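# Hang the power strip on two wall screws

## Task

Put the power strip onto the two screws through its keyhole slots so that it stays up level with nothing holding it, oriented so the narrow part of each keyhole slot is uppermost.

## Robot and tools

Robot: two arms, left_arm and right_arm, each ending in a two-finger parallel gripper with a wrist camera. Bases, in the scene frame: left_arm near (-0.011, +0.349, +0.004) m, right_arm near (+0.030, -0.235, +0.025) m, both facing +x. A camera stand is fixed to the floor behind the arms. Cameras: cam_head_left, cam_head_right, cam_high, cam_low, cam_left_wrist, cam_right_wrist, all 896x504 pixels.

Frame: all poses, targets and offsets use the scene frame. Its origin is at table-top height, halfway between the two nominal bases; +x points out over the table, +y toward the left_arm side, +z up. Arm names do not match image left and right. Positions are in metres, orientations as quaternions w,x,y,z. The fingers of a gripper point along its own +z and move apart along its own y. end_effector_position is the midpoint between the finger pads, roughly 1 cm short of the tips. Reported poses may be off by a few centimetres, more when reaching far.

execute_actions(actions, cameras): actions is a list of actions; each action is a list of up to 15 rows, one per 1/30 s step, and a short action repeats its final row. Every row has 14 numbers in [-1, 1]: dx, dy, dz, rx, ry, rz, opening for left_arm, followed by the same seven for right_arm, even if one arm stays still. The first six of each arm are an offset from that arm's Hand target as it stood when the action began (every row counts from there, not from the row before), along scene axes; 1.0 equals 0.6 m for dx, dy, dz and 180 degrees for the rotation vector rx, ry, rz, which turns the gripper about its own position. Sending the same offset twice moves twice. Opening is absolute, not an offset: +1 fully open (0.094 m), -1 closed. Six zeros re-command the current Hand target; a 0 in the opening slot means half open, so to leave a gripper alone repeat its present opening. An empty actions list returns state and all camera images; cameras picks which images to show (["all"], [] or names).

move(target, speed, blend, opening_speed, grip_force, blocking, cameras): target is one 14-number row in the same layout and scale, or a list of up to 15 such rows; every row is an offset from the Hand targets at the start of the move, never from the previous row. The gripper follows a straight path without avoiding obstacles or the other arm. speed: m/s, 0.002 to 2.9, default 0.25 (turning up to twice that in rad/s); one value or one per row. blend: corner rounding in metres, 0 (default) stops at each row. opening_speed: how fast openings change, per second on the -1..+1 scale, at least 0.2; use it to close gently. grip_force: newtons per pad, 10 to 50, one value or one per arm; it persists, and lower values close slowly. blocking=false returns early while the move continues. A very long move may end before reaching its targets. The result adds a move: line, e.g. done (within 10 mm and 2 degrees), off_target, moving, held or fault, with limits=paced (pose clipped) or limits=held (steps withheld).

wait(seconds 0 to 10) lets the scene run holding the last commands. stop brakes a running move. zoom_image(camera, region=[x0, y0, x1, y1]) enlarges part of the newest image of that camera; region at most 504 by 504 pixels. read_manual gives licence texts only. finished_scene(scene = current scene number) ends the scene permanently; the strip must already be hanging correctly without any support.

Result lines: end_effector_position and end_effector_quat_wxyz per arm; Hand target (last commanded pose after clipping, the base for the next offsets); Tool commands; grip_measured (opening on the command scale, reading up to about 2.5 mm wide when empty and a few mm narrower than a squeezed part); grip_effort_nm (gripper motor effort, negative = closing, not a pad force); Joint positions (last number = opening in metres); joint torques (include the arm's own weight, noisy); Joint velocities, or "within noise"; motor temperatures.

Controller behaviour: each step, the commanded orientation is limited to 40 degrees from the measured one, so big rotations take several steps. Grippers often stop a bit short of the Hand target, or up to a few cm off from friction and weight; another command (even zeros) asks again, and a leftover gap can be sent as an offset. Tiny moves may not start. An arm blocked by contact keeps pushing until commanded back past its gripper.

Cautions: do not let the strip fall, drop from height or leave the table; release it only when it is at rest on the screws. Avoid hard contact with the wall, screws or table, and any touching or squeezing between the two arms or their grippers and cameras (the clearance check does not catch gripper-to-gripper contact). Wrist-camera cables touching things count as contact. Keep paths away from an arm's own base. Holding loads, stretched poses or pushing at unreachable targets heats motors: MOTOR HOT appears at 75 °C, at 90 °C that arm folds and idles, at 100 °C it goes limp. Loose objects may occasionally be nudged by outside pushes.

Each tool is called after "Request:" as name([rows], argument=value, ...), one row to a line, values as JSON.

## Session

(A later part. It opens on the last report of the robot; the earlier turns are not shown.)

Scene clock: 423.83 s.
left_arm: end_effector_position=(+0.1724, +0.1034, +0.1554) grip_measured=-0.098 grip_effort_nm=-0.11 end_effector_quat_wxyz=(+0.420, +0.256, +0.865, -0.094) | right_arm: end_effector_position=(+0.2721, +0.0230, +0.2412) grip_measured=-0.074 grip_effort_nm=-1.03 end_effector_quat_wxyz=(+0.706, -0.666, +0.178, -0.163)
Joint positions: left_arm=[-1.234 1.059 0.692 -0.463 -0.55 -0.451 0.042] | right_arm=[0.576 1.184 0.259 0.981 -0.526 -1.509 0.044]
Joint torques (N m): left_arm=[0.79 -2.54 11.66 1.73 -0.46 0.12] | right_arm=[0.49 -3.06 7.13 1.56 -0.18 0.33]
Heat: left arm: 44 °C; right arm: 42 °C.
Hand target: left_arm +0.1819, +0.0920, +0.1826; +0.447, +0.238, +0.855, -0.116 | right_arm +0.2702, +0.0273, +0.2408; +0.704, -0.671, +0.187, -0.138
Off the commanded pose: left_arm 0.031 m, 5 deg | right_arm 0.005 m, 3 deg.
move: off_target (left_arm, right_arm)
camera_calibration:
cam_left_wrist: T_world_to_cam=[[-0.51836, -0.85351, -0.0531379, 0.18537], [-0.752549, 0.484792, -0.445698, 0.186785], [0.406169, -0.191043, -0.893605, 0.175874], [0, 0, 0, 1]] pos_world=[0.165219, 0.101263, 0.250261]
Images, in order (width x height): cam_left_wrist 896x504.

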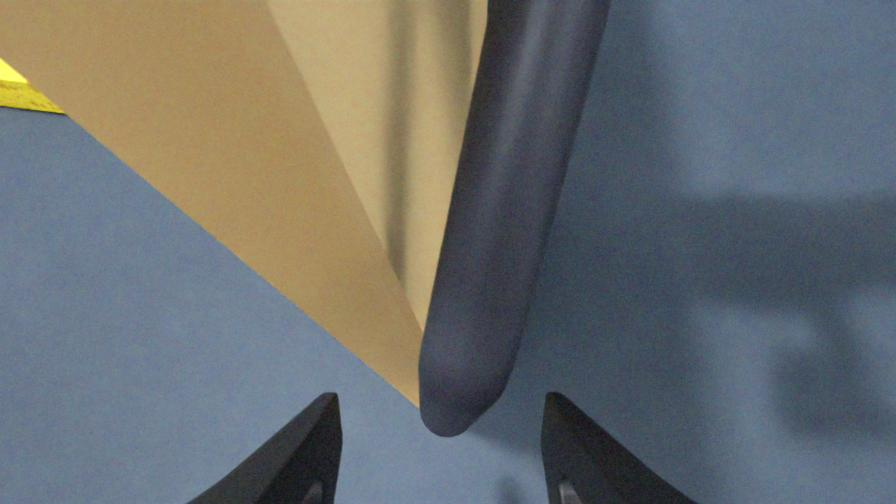

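Request:
move(target=[0.0015, 0.006, -0.0527, 0, 0, 0, -0.1, 0, 0, 0, 0, 0, 0, -0.3], speed=0.06, cameras=["cam_left_wrist"])

Scene clock: 427.17 s.
left_arm: end_effector_position=(+0.1764, +0.0967, +0.1543) grip_measured=-0.098 grip_effort_nm=-0.11 end_effector_quat_wxyz=(+0.443, +0.243, +0.855, -0.117) | right_arm: end_effector_position=(+0.2721, +0.0230, +0.2412) grip_measured=-0.074 grip_effort_nm=-1.03 end_effector_quat_wxyz=(+0.706, -0.666, +0.178, -0.163)
Joint positions: left_arm=[-1.234 1.051 0.634 -0.337 -0.559 -0.444 0.042] | right_arm=[0.576 1.184 0.259 0.981 -0.526 -1.509 0.044]
Joint torques (N m): left_arm=[1.91 -1.06 6.53 1.96 -0.23 0.15] | right_arm=[0.73 -3.44 7.01 1.53 -0.21 0.34]
Heat: left arm: 45 °C; right arm: 42 °C.
Hand target: left_arm +0.1828, +0.0956, +0.1510; +0.447, +0.237, +0.855, -0.116 | right_arm +0.2702, +0.0273, +0.2408; +0.704, -0.671, +0.187, -0.138
Off the commanded pose: left_arm 0.007 m, 1 deg | right_arm 0.005 m, 3 deg.
move: off_target (right_arm)
camera_calibration:
cam_left_wrist: T_world_to_cam=[[-0.514614, -0.857291, -0.014949, 0.17543], [-0.738263, 0.451896, -0.500757, 0.201707], [0.43605, -0.246661, -0.865459, 0.167756], [0, 0, 0, 1]] pos_world=[0.166041, 0.100623, 0.248814]
Images, in order (width x height): cam_left_wrist 896x504.

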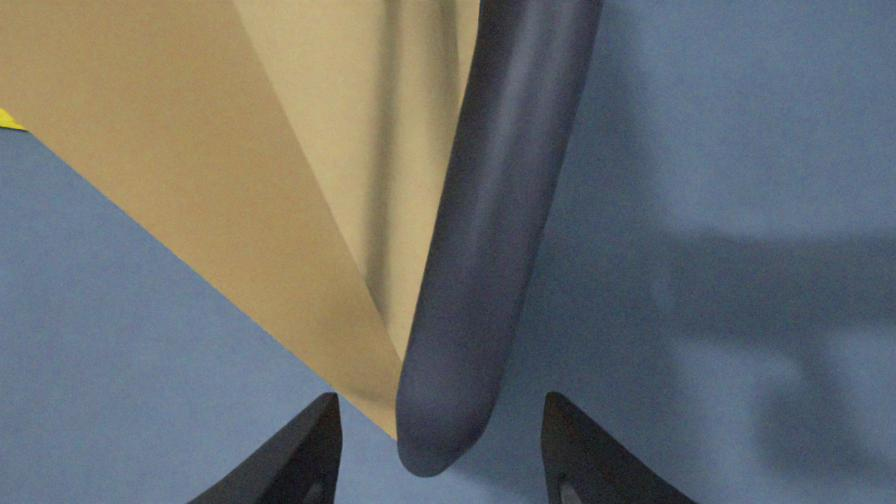

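Request:
move(target=[0, 0, 0, 0, 0, 0, -0.7, 0, 0, 0, 0, 0, 0, -0.3], opening_speed=0.4, cameras=["cam_left_wrist"])

Scene clock: 429.97 s.
left_arm: end_effector_position=(+0.1765, +0.0968, +0.1543) grip_measured=-0.698 grip_effort_nm=-0.12 end_effector_quat_wxyz=(+0.443, +0.243, +0.855, -0.116) | right_arm: end_effector_position=(+0.2721, +0.0230, +0.2412) grip_measured=-0.074 grip_effort_nm=-1.03 end_effector_quat_wxyz=(+0.706, -0.666, +0.178, -0.163)
Joint positions: left_arm=[-1.234 1.051 0.633 -0.337 -0.56 -0.443 0.014] | right_arm=[0.576 1.184 0.259 0.981 -0.526 -1.509 0.044]
Joint torques (N m): left_arm=[1.91 -1.05 6.39 1.95 -0.22 0.14] | right_arm=[0.55 -2.99 7.09 1.47 -0.17 0.33]
Heat: left arm: 44 °C; right arm: 42 °C.
Hand target: left_arm +0.1828, +0.0956, +0.1509; +0.447, +0.238, +0.855, -0.115 | right_arm +0.2702, +0.0273, +0.2408; +0.704, -0.671, +0.187, -0.138
Off the commanded pose: left_arm 0.007 m, 1 deg | right_arm 0.005 m, 3 deg.
move: off_target (right_arm)
camera_calibration:
cam_left_wrist: T_world_to_cam=[[-0.514664, -0.857228, -0.0167359, 0.175878], [-0.737581, 0.452614, -0.501114, 0.20161], [0.437144, -0.245561, -0.86522, 0.167403], [0, 0, 0, 1]] pos_world=[0.166042, 0.100624, 0.248813]
Images, in order (width x height): cam_left_wrist 896x504.

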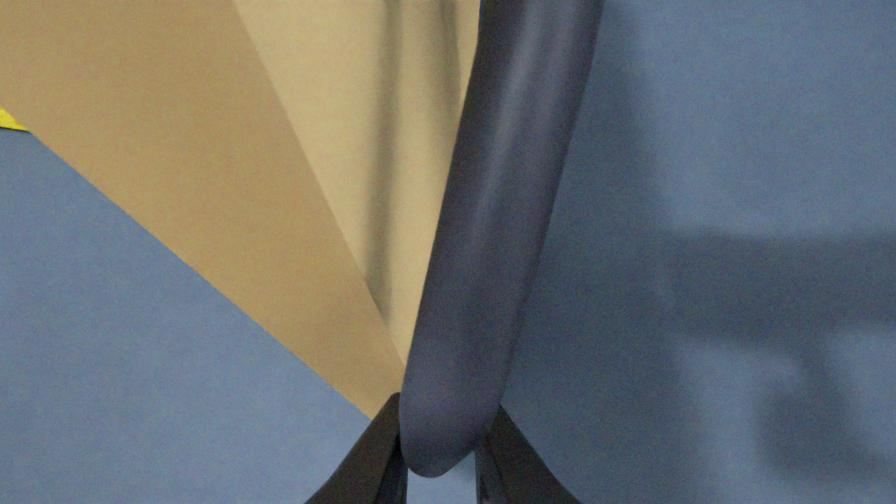

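Request:
move(target=[0, 0, 0, 0, 0, 0, -0.82, 0, 0, 0, 0, 0, 0, -0.3], opening_speed=0.4, cameras=["cam_left_wrist"])

Scene clock: 430.93 s.
left_arm: end_effector_position=(+0.1765, +0.0968, +0.1543) grip_measured=-0.817 grip_effort_nm=-0.63 end_effector_quat_wxyz=(+0.443, +0.243, +0.855, -0.116) | right_arm: end_effector_position=(+0.2721, +0.0230, +0.2412) grip_measured=-0.074 grip_effort_nm=-1.03 end_effector_quat_wxyz=(+0.706, -0.666, +0.178, -0.163)
Joint positions: left_arm=[-1.234 1.051 0.633 -0.337 -0.56 -0.442 0.009] | right_arm=[0.576 1.184 0.259 0.981 -0.526 -1.509 0.044]
Joint torques (N m): left_arm=[1.92 -1.05 6.39 1.94 -0.22 0.13] | right_arm=[0.49 -3.19 7.32 1.54 -0.15 0.4]
Heat: left arm: 44 °C; right arm: 42 °C.
Hand target: left_arm +0.1828, +0.0957, +0.1509; +0.446, +0.238, +0.855, -0.115 | right_arm +0.2702, +0.0273, +0.2408; +0.704, -0.671, +0.187, -0.138
Off the commanded pose: left_arm 0.007 m, 1 deg | right_arm 0.005 m, 3 deg.
move: off_target (right_arm)
camera_calibration:
cam_left_wrist: T_world_to_cam=[[-0.514871, -0.857099, -0.0170342, 0.175973], [-0.737381, 0.452914, -0.501137, 0.201552], [0.437239, -0.24546, -0.8652, 0.167372], [0, 0, 0, 1]] pos_world=[0.166042, 0.100624, 0.248813]
Images, in order (width x height): cam_left_wrist 896x504.

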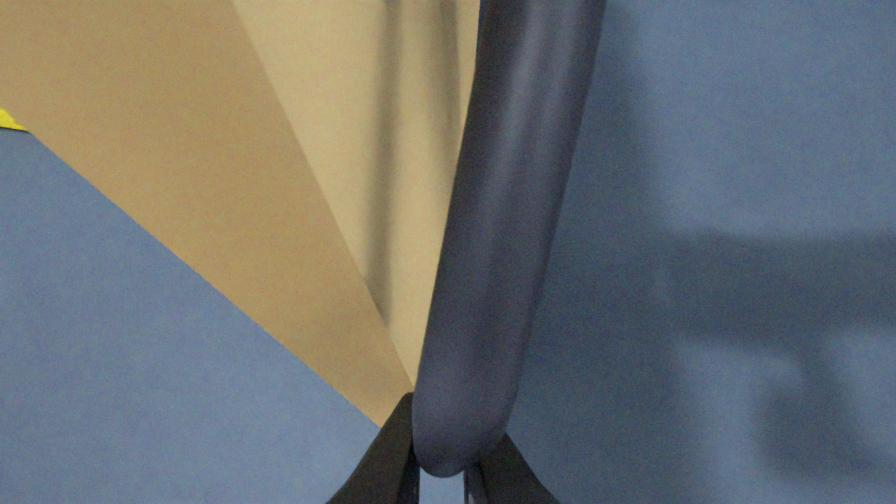

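Request:
move(target=[0, 0, 0, 0, 0, 0, -0.9, 0, 0, 0, 0, 0, 0, -0.3], opening_speed=0.4, cameras=["cam_left_wrist"])

Scene clock: 432.17 s.
left_arm: end_effector_position=(+0.1765, +0.0968, +0.1543) grip_measured=-0.829 grip_effort_nm=-1.02 end_effector_quat_wxyz=(+0.443, +0.243, +0.855, -0.116) | right_arm: end_effector_position=(+0.2721, +0.0230, +0.2412) grip_measured=-0.074 grip_effort_nm=-1.03 end_effector_quat_wxyz=(+0.706, -0.666, +0.178, -0.163)
Joint positions: left_arm=[-1.234 1.051 0.633 -0.337 -0.56 -0.443 0.008] | right_arm=[0.576 1.184 0.259 0.981 -0.526 -1.509 0.044]
Joint torques (N m): left_arm=[1.91 -1.05 6.39 1.95 -0.22 0.14] | right_arm=[0.65 -3.19 7.45 1.54 -0.16 0.39]
Heat: left arm: 44 °C; right arm: 42 °C.
Hand target: left_arm +0.1828, +0.0957, +0.1509; +0.447, +0.237, +0.855, -0.115 | right_arm +0.2702, +0.0273, +0.2408; +0.704, -0.671, +0.187, -0.138
Off the commanded pose: left_arm 0.007 m, 1 deg | right_arm 0.005 m, 3 deg.
move: off_target (right_arm)
camera_calibration:
cam_left_wrist: T_world_to_cam=[[-0.514664, -0.857228, -0.0167359, 0.175878], [-0.737581, 0.452614, -0.501114, 0.20161], [0.437144, -0.245561, -0.86522, 0.167403], [0, 0, 0, 1]] pos_world=[0.166042, 0.100624, 0.248813]
Images, in order (width x height): cam_left_wrist 896x504.

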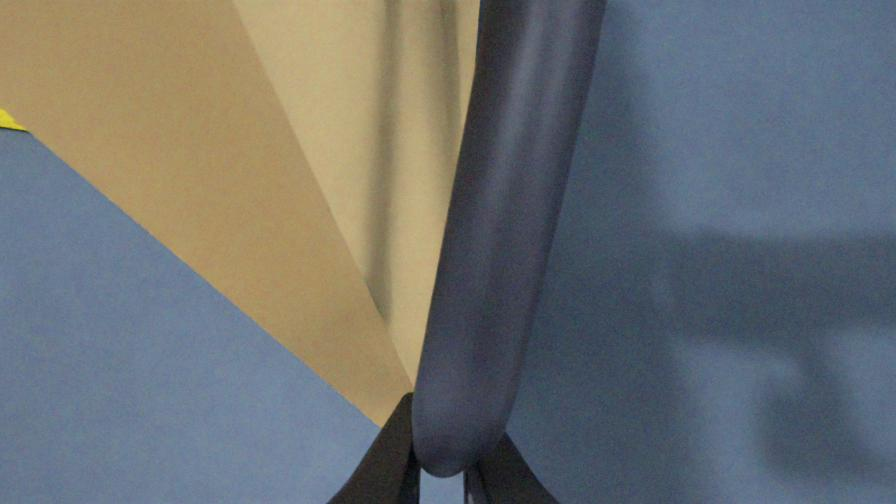

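Request:
execute_actions(actions=[], cameras=["cam_head_left", "cam_head_right", "cam_high", "cam_right_wrist", "cam_low"])

Request:
zoom_image(camera="cam_head_right", region=[300, 290, 420, 400])

Request:
zoom_image(camera="cam_head_left", region=[310, 290, 430, 400])

Scene clock: 434.73 s.
left_arm: end_effector_position=(+0.1765, +0.0968, +0.1543) grip_measured=-0.829 grip_effort_nm=-1.03 end_effector_quat_wxyz=(+0.443, +0.243, +0.855, -0.116) | right_arm: end_effector_position=(+0.2721, +0.0230, +0.2412) grip_measured=-0.074 grip_effort_nm=-1.03 end_effector_quat_wxyz=(+0.706, -0.666, +0.178, -0.163)
Joint positions: left_arm=[-1.234 1.051 0.633 -0.337 -0.56 -0.443 0.008] | right_arm=[0.576 1.184 0.259 0.981 -0.526 -1.509 0.044]
Joint velocities: within noise
Joint torques (N m): left_arm=[1.89 -1.06 6.39 1.94 -0.22 0.13] | right_arm=[0.47 -3 7.19 1.5 -0.16 0.38]
Motor temperatures (°C): left_arm=[26 28 44 42 27 27 26] | right_arm=[28 28 42 36 26 26 26]
Heat: left arm: 44 °C; right arm: 42 °C.
Hand target: left_arm +0.1828, +0.0957, +0.1509; +0.447, +0.237, +0.855, -0.115 | right_arm +0.2702, +0.0273, +0.2408; +0.704, -0.671, +0.187, -0.138
Tool commands: left_gripper/opening=-0.9 right_gripper/opening=-0.3
Off the commanded pose: left_arm 0.007 m, 1 deg | right_arm 0.005 m, 3 deg.
camera_calibration:
cam_right_wrist: T_world_to_cam=[[0.00410527, -0.0300641, 0.99954, -0.236661], [0.61169, -0.790661, -0.0262937, -0.105766], [0.791087, 0.611516, 0.015144, -0.142892], [0, 0, 0, 1]] pos_world=[0.178707, -0.00335944, 0.235935]
Images, in order (width x height): cam_head_left 896x504, cam_head_right 896x504, cam_high 896x504, cam_low 896x504, cam_right_wrist 896x504.

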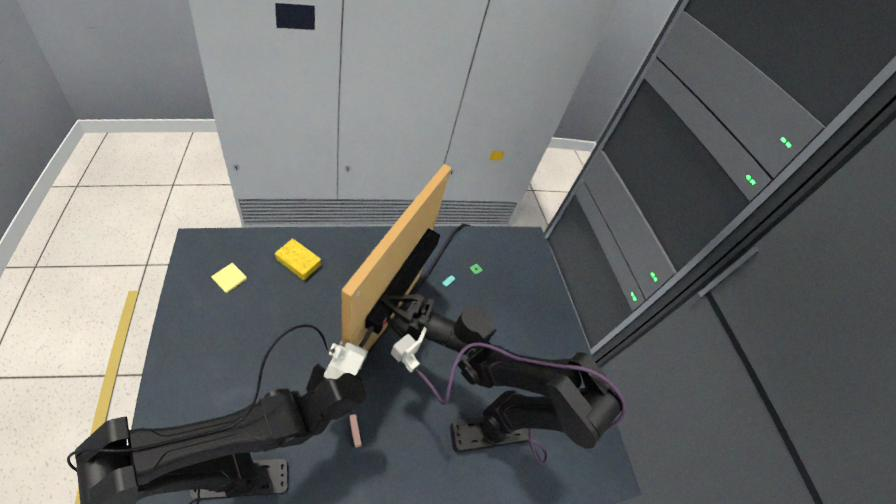

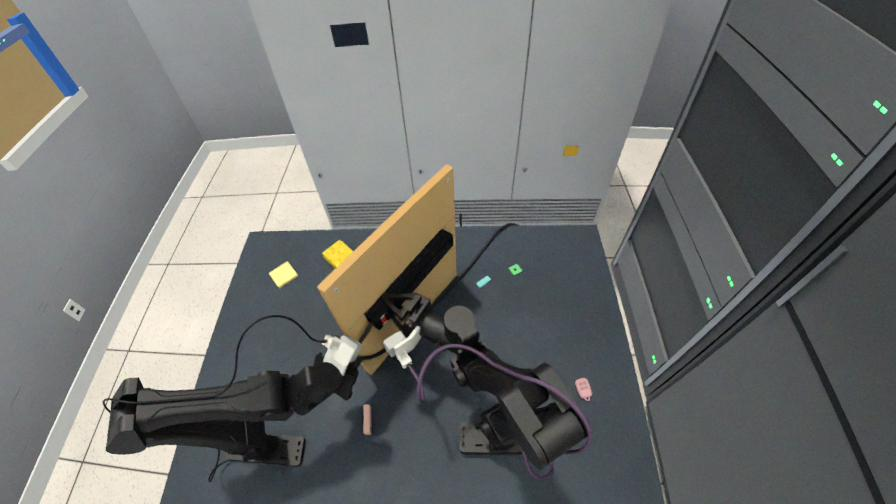

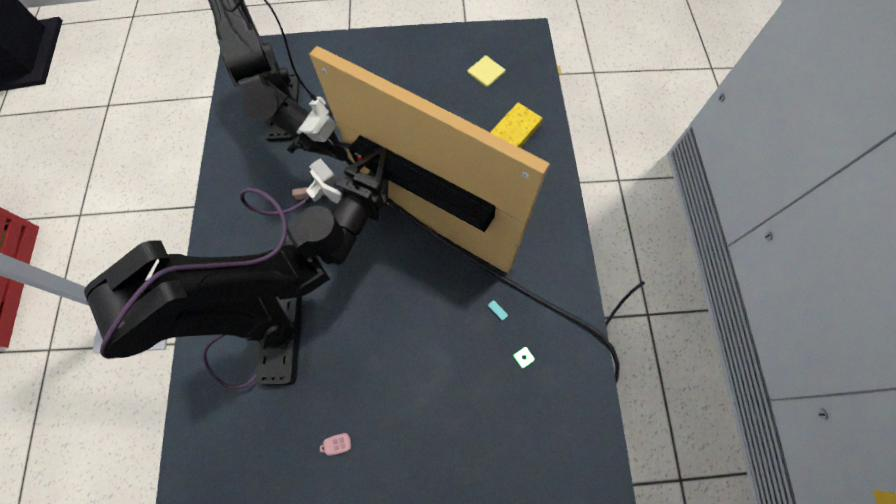

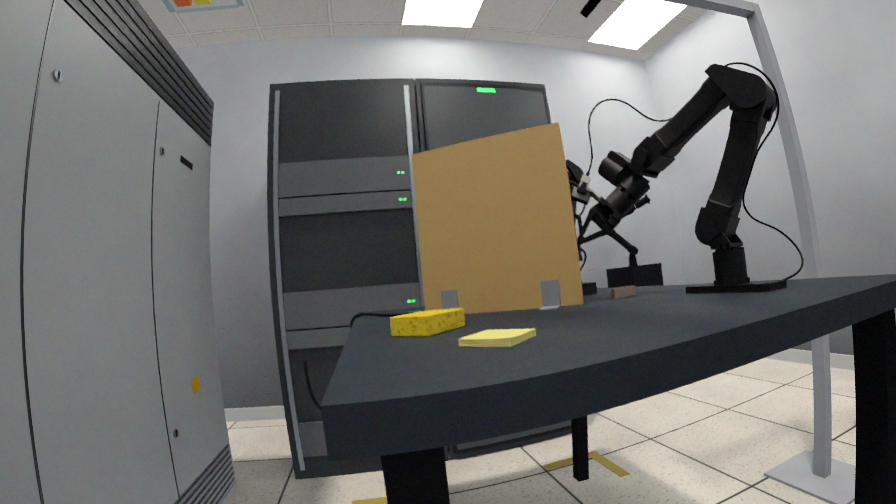

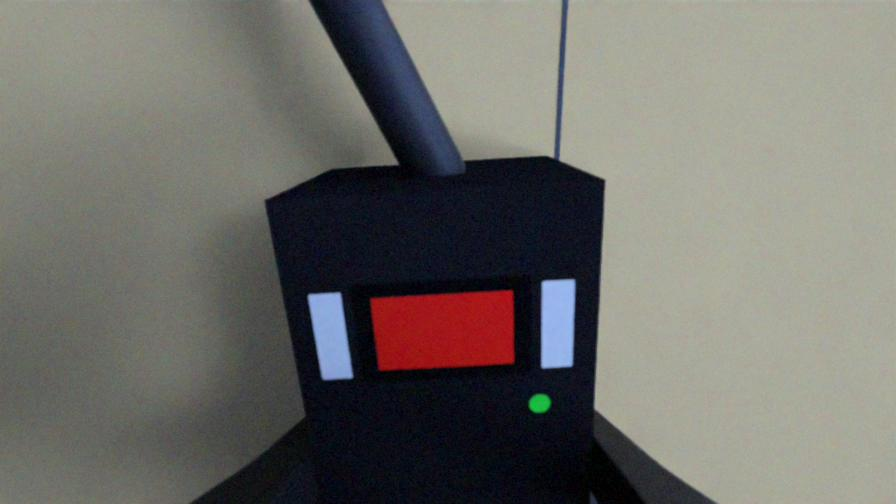

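Scaled by 4.200 from the camera's 896x504 image, which has a finer 1280x720 frame.

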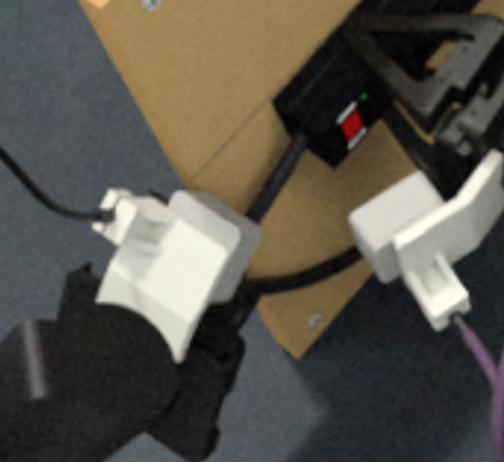

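Scaled by 4.200 from the camera's 896x504 image, which has a finer 1280x720 frame.

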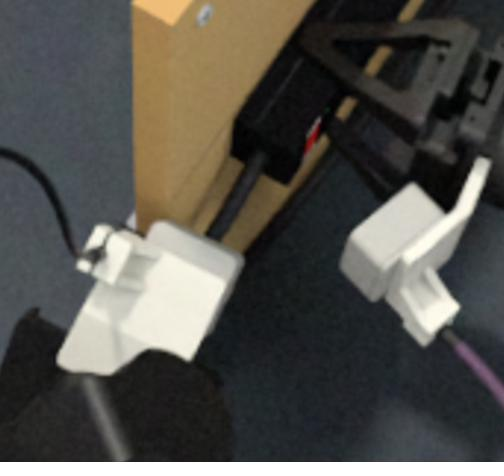

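Request:
move(target=[-0.07, 0.0283, 0.1667, 0, 0, 0, -0.9, 0, 0, 0, 0, 0, 0, -0.3], speed=0.06, cameras=["cam_left_wrist", "cam_head_right", "cam_head_left", "cam_high"])

Request:
zoom_image(camera="cam_head_right", region=[300, 280, 420, 400])

Scene clock: 438.70 s.
left_arm: end_effector_position=(+0.1362, +0.1218, +0.2113) grip_measured=-0.831 grip_effort_nm=-1.03 end_effector_quat_wxyz=(+0.408, +0.270, +0.869, -0.074) | right_arm: end_effector_position=(+0.2710, +0.0236, +0.2462) grip_measured=-0.091 grip_effort_nm=-1.03 end_effector_quat_wxyz=(+0.713, -0.660, +0.184, -0.151)
Joint positions: left_arm=[-1.404 1.006 0.934 -0.9 -0.651 -0.604 0.008] | right_arm=[0.576 1.178 0.264 0.986 -0.533 -1.47 0.043]
Joint torques (N m): left_arm=[-1.4 -4 12.62 1.51 -0.93 -0.16] | right_arm=[0.38 -2.74 6.9 1.48 -0.12 0.01]
Heat: left arm: 44 °C; right arm: 42 °C.
Hand target: left_arm +0.1408, +0.1126, +0.2510; +0.447, +0.237, +0.855, -0.116 | right_arm +0.2702, +0.0273, +0.2409; +0.704, -0.671, +0.187, -0.138
Off the commanded pose: left_arm 0.041 m, 8 deg | right_arm 0.007 m, 2 deg.
move: off_target (left_arm)
camera_calibration:
cam_left_wrist: T_world_to_cam=[[-0.526108, -0.84543, -0.0919638, 0.193477], [-0.753804, 0.513665, -0.40979, 0.164611], [0.393687, -0.146271, -0.907532, 0.243264], [0, 0, 0, 1]] pos_world=[0.130104, 0.114599, 0.306019]
Images, in order (width x height): cam_head_left 896x504, cam_head_right 896x504, cam_high 896x504, cam_left_wrist 896x504.

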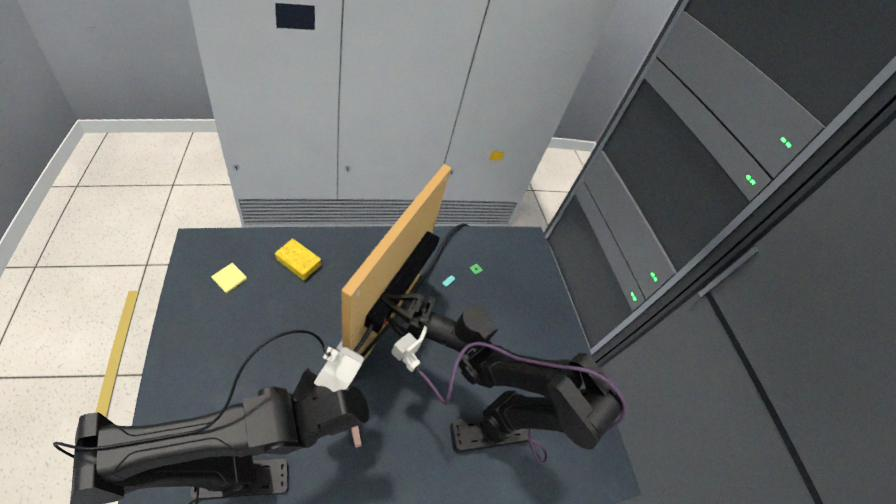

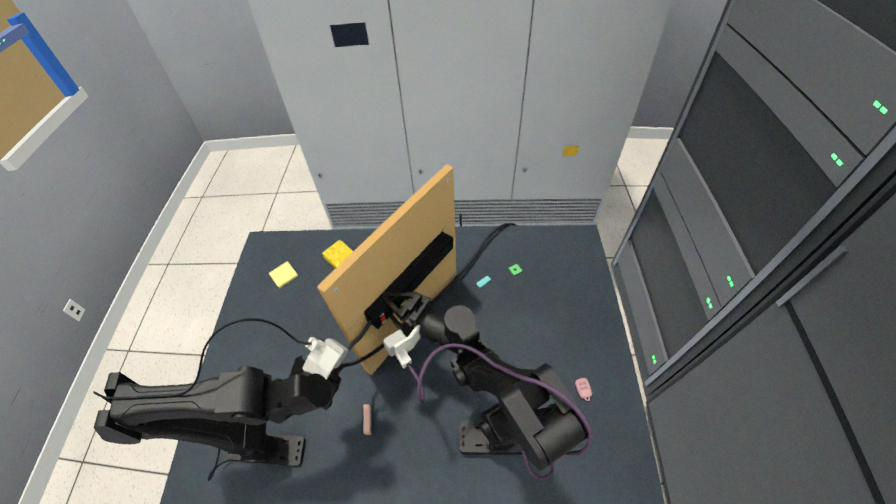

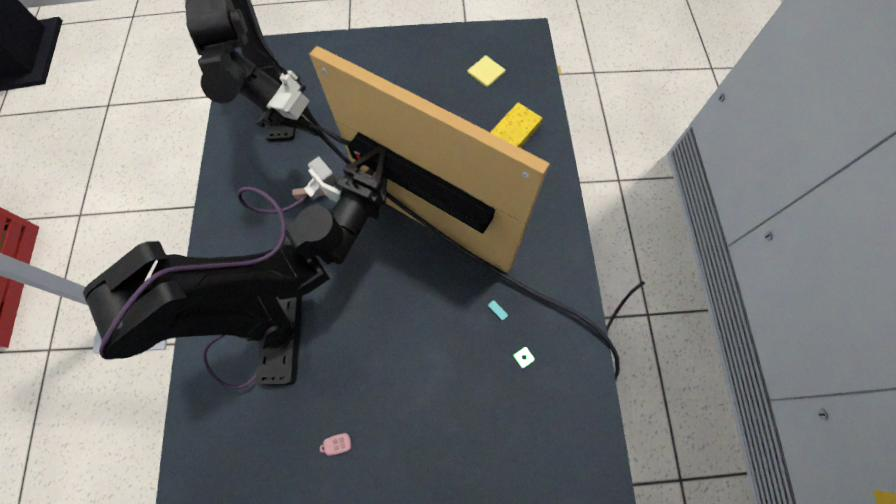

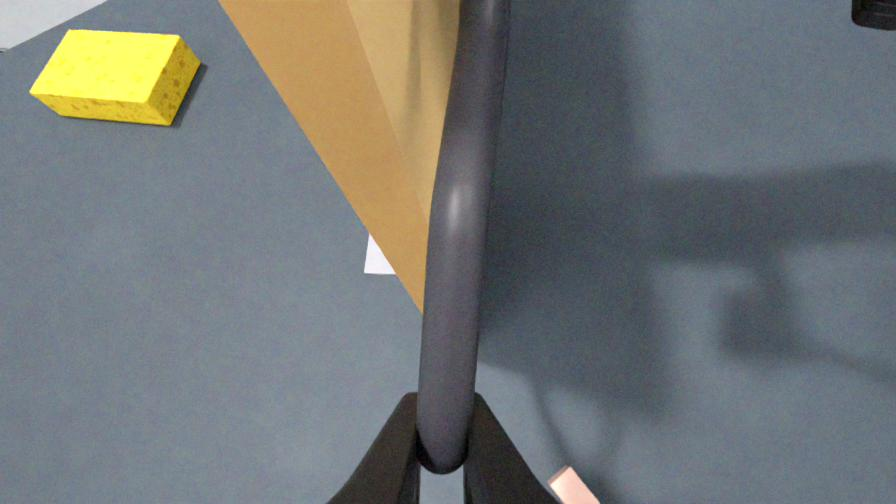

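Scaled by 4.200 from the camera's 896x504 image, which has a finer 1280x720 frame.

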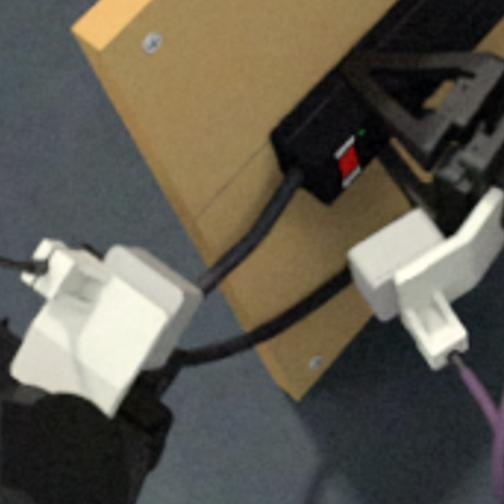

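Request:
move(target=[0, 0, 0, 0, 0, 0, -0.45, 0, 0, 0, 0, 0, 0, -0.3], opening_speed=0.5, cameras=["cam_left_wrist", "cam_head_right", "cam_head_left"])

Request:
zoom_image(camera="cam_head_right", region=[300, 280, 420, 400])

Scene clock: 446.97 s.
left_arm: end_effector_position=(+0.1386, +0.1166, +0.2318) grip_measured=-0.452 grip_effort_nm=0.12 end_effector_quat_wxyz=(+0.429, +0.255, +0.861, -0.095) | right_arm: end_effector_position=(+0.2713, +0.0236, +0.2415) grip_measured=-0.091 grip_effort_nm=-1.03 end_effector_quat_wxyz=(+0.705, -0.668, +0.179, -0.158)
Joint positions: left_arm=[-1.412 0.994 0.97 -0.882 -0.676 -0.605 0.026] | right_arm=[0.576 1.178 0.264 0.966 -0.532 -1.504 0.043]
Joint torques (N m): left_arm=[-0.59 -2.4 9.91 1.45 -0.61 -0.06] | right_arm=[0.38 -2.69 6.91 1.69 -0.1 0.28]
Heat: left arm: 45 °C; right arm: 42 °C.
Hand target: left_arm +0.1408, +0.1126, +0.2511; +0.447, +0.237, +0.855, -0.116 | right_arm +0.2702, +0.0273, +0.2408; +0.704, -0.671, +0.187, -0.138
Off the commanded pose: left_arm 0.020 m, 4 deg | right_arm 0.004 m, 2 deg.
move: off_target (left_arm)
camera_calibration:
cam_left_wrist: T_world_to_cam=[[-0.517306, -0.854098, -0.0539559, 0.183256], [-0.744811, 0.480371, -0.463142, 0.192457], [0.421487, -0.199399, -0.88464, 0.257218], [0, 0, 0, 1]] pos_world=[0.12973, 0.115357, 0.326568]
Images, in order (width x height): cam_head_left 896x504, cam_head_right 896x504, cam_left_wrist 896x504.

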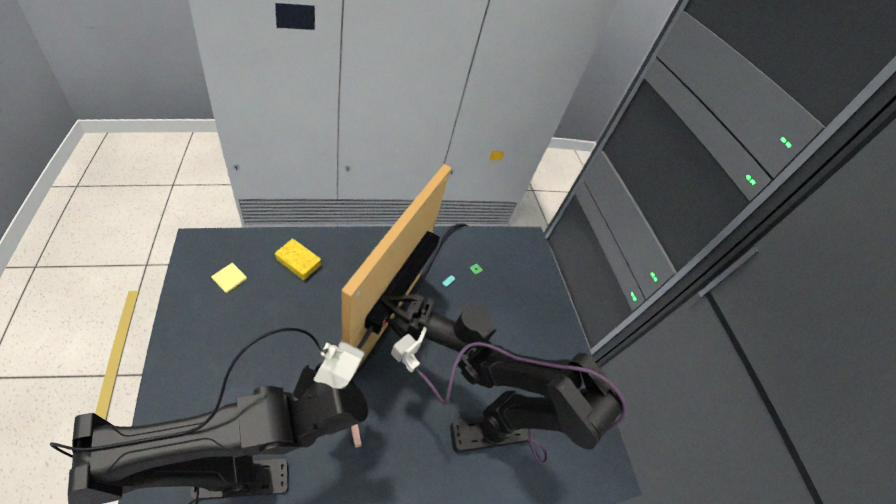

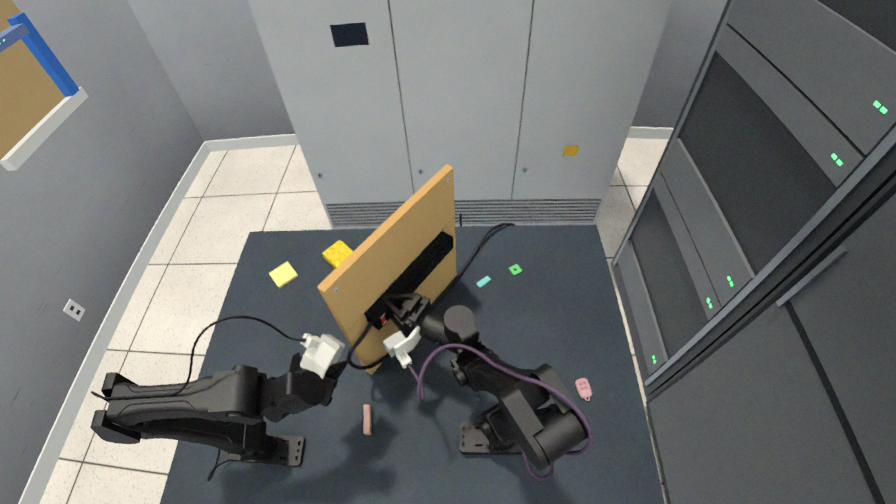

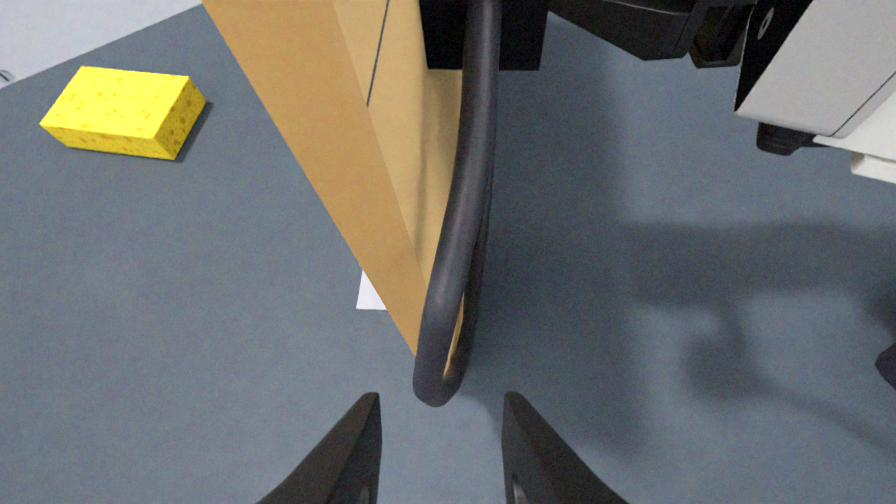

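Scaled by 4.200 from the camera's 896x504 image, which has a finer 1280x720 frame.

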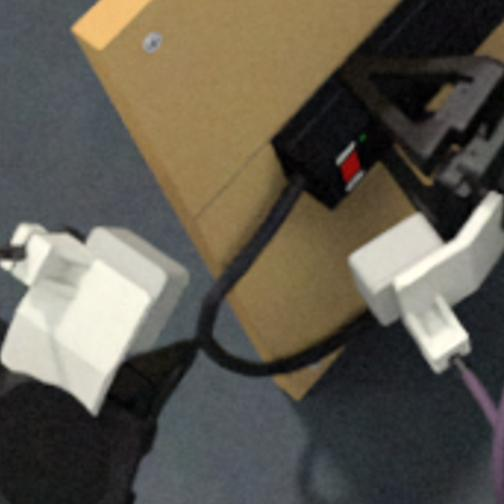

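Request:
move(target=[0.055, -0.0212, -0.2452, 0, 0, 0, -0.1, 0, 0, 0, 0, 0, 0, -0.3], speed=0.08, cameras=["cam_left_wrist", "cam_head_right"])

Request:
zoom_image(camera="cam_head_right", region=[300, 280, 420, 400])

Scene clock: 454.67 s.
left_arm: end_effector_position=(+0.1724, +0.0986, +0.1107) grip_measured=-0.102 grip_effort_nm=0.12 end_effector_quat_wxyz=(+0.451, +0.230, +0.854, -0.122) | right_arm: end_effector_position=(+0.2718, +0.0234, +0.2415) grip_measured=-0.091 grip_effort_nm=-1.03 end_effector_quat_wxyz=(+0.703, -0.669, +0.173, -0.166)
Joint positions: left_arm=[-1.263 1.1 0.463 -0.112 -0.596 -0.482 0.042] | right_arm=[0.576 1.178 0.264 0.965 -0.529 -1.524 0.043]
Joint torques (N m): left_arm=[1.16 -1.37 6.08 1.67 -0.13 0.24] | right_arm=[0.57 -2.71 6.98 1.61 -0.14 0.48]
Heat: left arm: 44 °C; right arm: 41 °C.
Hand target: left_arm +0.1738, +0.1000, +0.1039; +0.447, +0.238, +0.855, -0.116 | right_arm +0.2701, +0.0273, +0.2409; +0.704, -0.671, +0.186, -0.138
Off the commanded pose: left_arm 0.007 m, 1 deg | right_arm 0.004 m, 4 deg.
move: off_target (right_arm)
camera_calibration:
cam_left_wrist: T_world_to_cam=[[-0.498243, -0.867037, 0.00101068, 0.170778], [-0.741419, 0.425452, -0.518929, 0.181193], [0.449501, -0.259302, -0.854816, 0.130065], [0, 0, 0, 1]] pos_world=[0.160964, 0.104708, 0.205036]
Images, in order (width x height): cam_head_right 896x504, cam_left_wrist 896x504.

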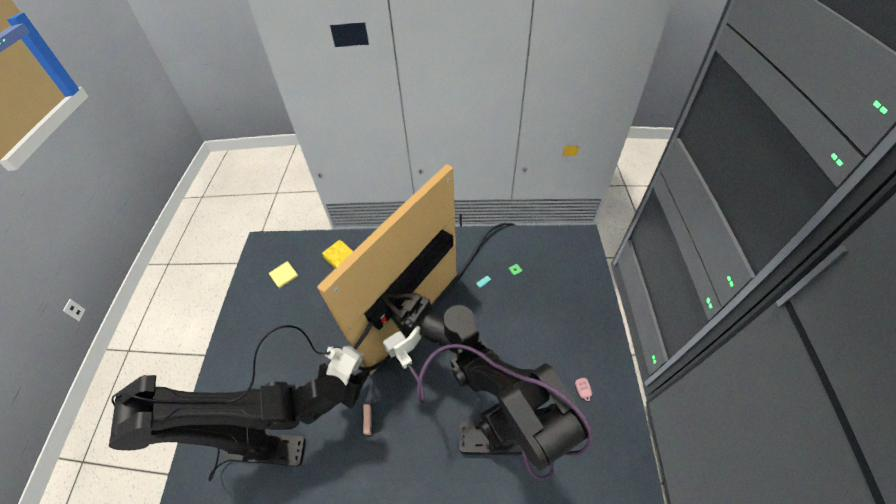

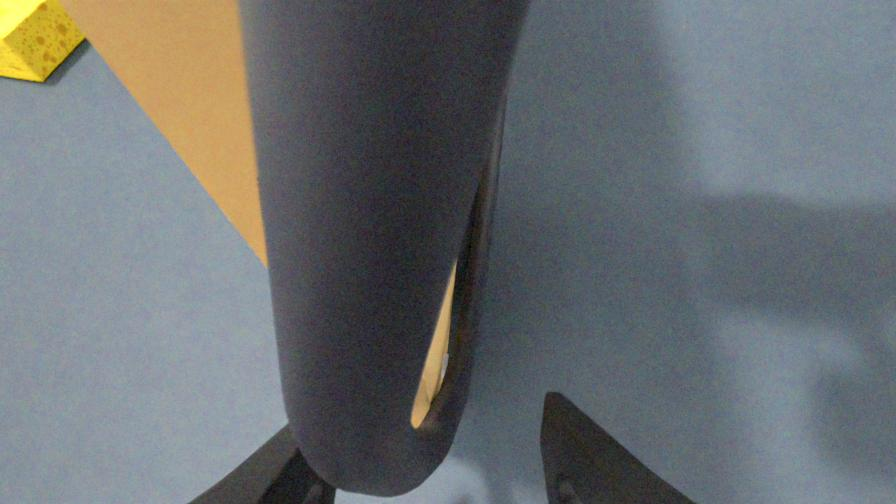

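Scaled by 4.200 from the camera's 896x504 image, which has a finer 1280x720 frame.

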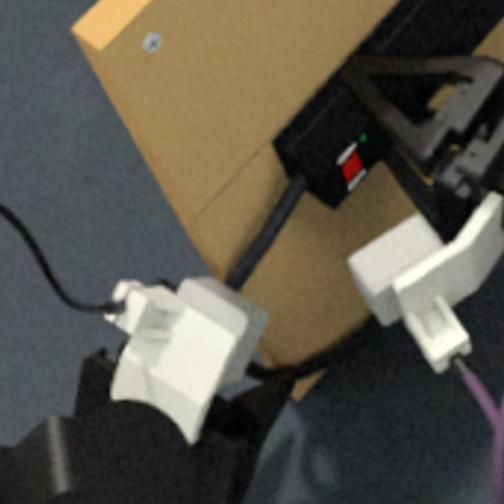

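Request:
move(target=[0, 0, 0, 0, 0, 0, -0.9, 0, 0, 0, 0, 0, 0, -0.3], opening_speed=0.5, cameras=["cam_left_wrist"])

Scene clock: 457.93 s.
left_arm: end_effector_position=(+0.1724, +0.0986, +0.1107) grip_measured=-0.828 grip_effort_nm=-1.00 end_effector_quat_wxyz=(+0.451, +0.232, +0.853, -0.120) | right_arm: end_effector_position=(+0.2718, +0.0234, +0.2415) grip_measured=-0.091 grip_effort_nm=-1.03 end_effector_quat_wxyz=(+0.703, -0.669, +0.173, -0.166)
Joint positions: left_arm=[-1.263 1.101 0.463 -0.111 -0.596 -0.476 0.008] | right_arm=[0.576 1.178 0.264 0.965 -0.529 -1.524 0.043]
Joint torques (N m): left_arm=[1.17 -1.39 6 1.66 -0.13 0.18] | right_arm=[0.66 -2.67 7.04 1.64 -0.15 0.5]
Heat: left arm: 44 °C; right arm: 41 °C.
Hand target: left_arm +0.1738, +0.1000, +0.1038; +0.446, +0.237, +0.855, -0.116 | right_arm +0.2702, +0.0273, +0.2409; +0.704, -0.671, +0.187, -0.138
Off the commanded pose: left_arm 0.007 m, 1 deg | right_arm 0.004 m, 4 deg.
move: off_target (right_arm)
camera_calibration:
cam_left_wrist: T_world_to_cam=[[-0.501017, -0.86543, -0.00374189, 0.171585], [-0.738809, 0.429957, -0.518939, 0.180323], [0.450714, -0.257232, -0.854803, 0.129636], [0, 0, 0, 1]] pos_world=[0.160763, 0.10431, 0.205032]
Images, in order (width x height): cam_left_wrist 896x504.

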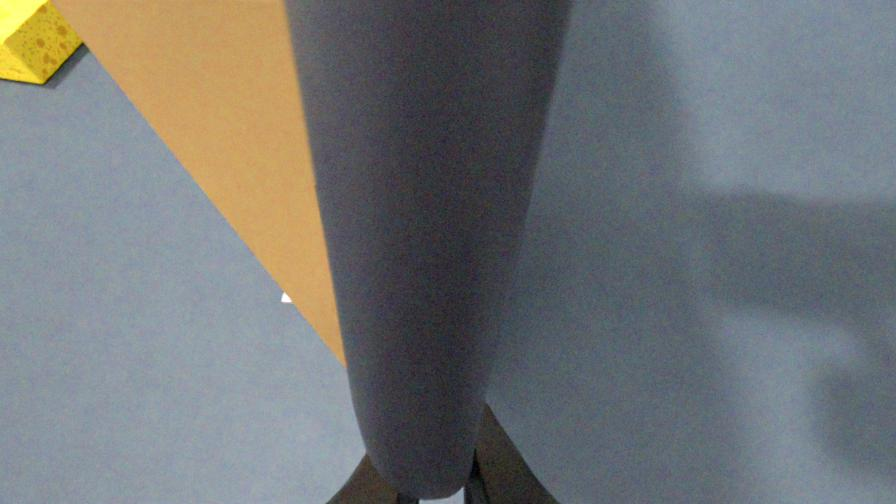

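Request:
move(target=[-0.108, 0.0617, 0.1603, 0, 0, 0, -0.9, 0, 0, 0, 0, 0, 0, -0.3], speed=0.07, cameras=["cam_left_wrist", "cam_head_right", "cam_high"])

Request:
zoom_image(camera="cam_head_right", region=[290, 270, 430, 400])

Scene clock: 462.50 s.
left_arm: end_effector_position=(+0.1107, +0.1404, +0.1803) grip_measured=-0.829 grip_effort_nm=-1.03 end_effector_quat_wxyz=(+0.437, +0.249, +0.859, -0.094) | right_arm: end_effector_position=(+0.2713, +0.0237, +0.2415) grip_measured=-0.091 grip_effort_nm=-1.03 end_effector_quat_wxyz=(+0.705, -0.668, +0.179, -0.158)
Joint positions: left_arm=[-1.601 0.89 0.736 -0.888 -0.801 -0.819 0.008] | right_arm=[0.576 1.178 0.264 0.965 -0.532 -1.504 0.043]
Joint torques (N m): left_arm=[-1.48 -2.02 10.92 0.93 -0.65 -0.09] | right_arm=[0.57 -2.86 6.86 1.63 -0.14 0.32]
Heat: left arm: 44 °C; right arm: 41 °C.
Hand target: left_arm +0.1090, +0.1369, +0.2001; +0.447, +0.237, +0.855, -0.116 | right_arm +0.2702, +0.0273, +0.2409; +0.704, -0.671, +0.186, -0.138
Off the commanded pose: left_arm 0.020 m, 3 deg | right_arm 0.004 m, 2 deg.
move: off_target (left_arm)
camera_calibration:
cam_left_wrist: T_world_to_cam=[[-0.507124, -0.86012, -0.0549431, 0.186301], [-0.74315, 0.468666, -0.477578, 0.140547], [0.436524, -0.20136, -0.87687, 0.225365], [0, 0, 0, 1]] pos_world=[0.100548, 0.139751, 0.274973]
Images, in order (width x height): cam_head_right 896x504, cam_high 896x504, cam_left_wrist 896x504.

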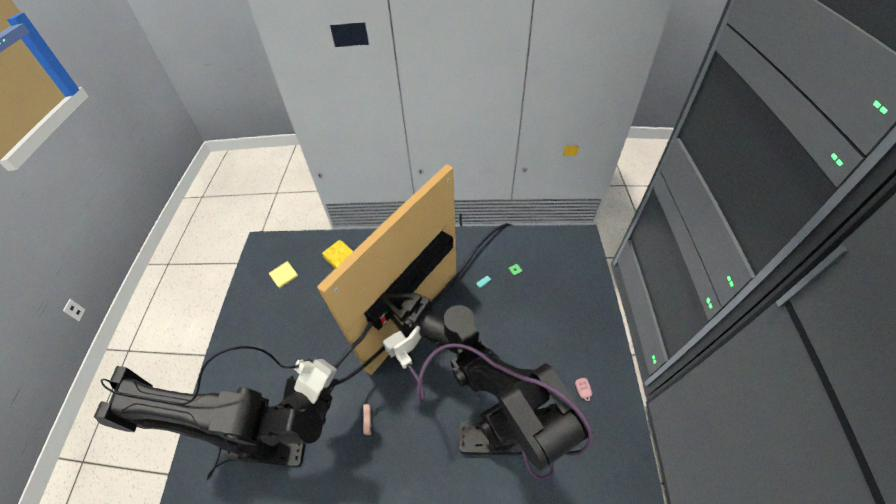

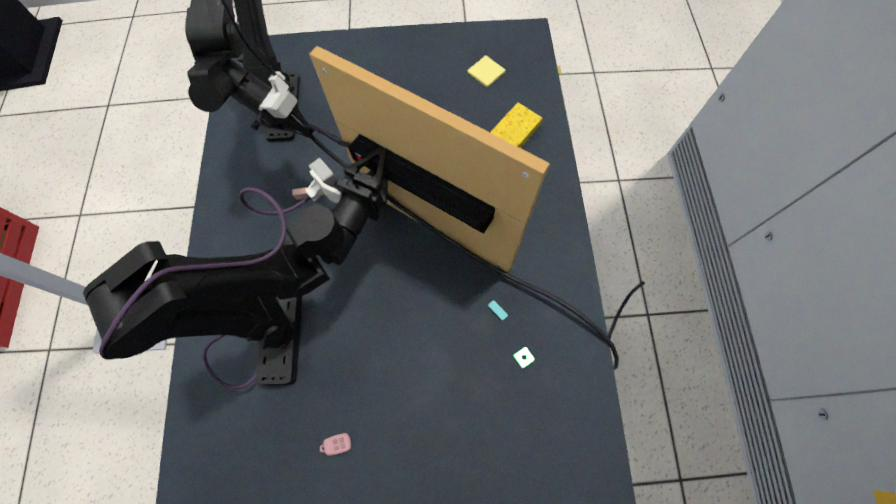

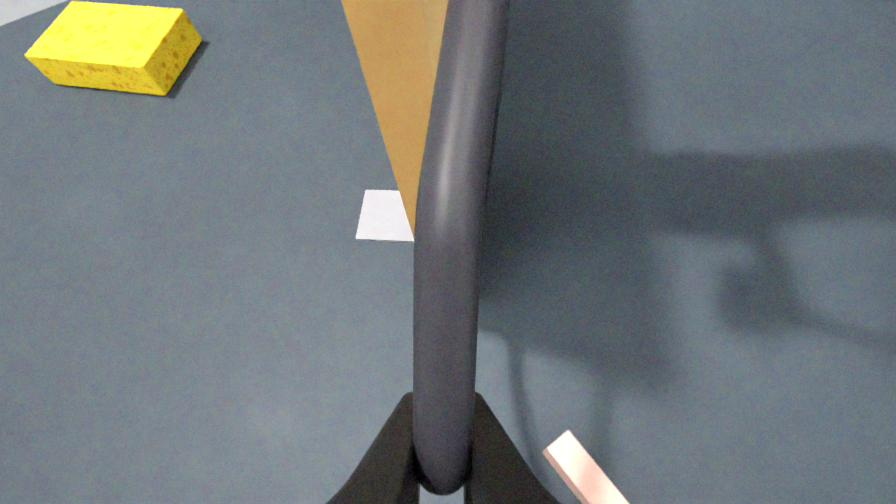

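Scaled by 3.600 from the camera's 896x504 image, which has a finer 1280x720 frame.

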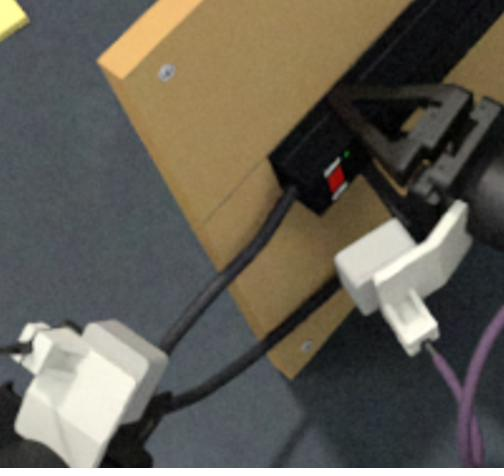

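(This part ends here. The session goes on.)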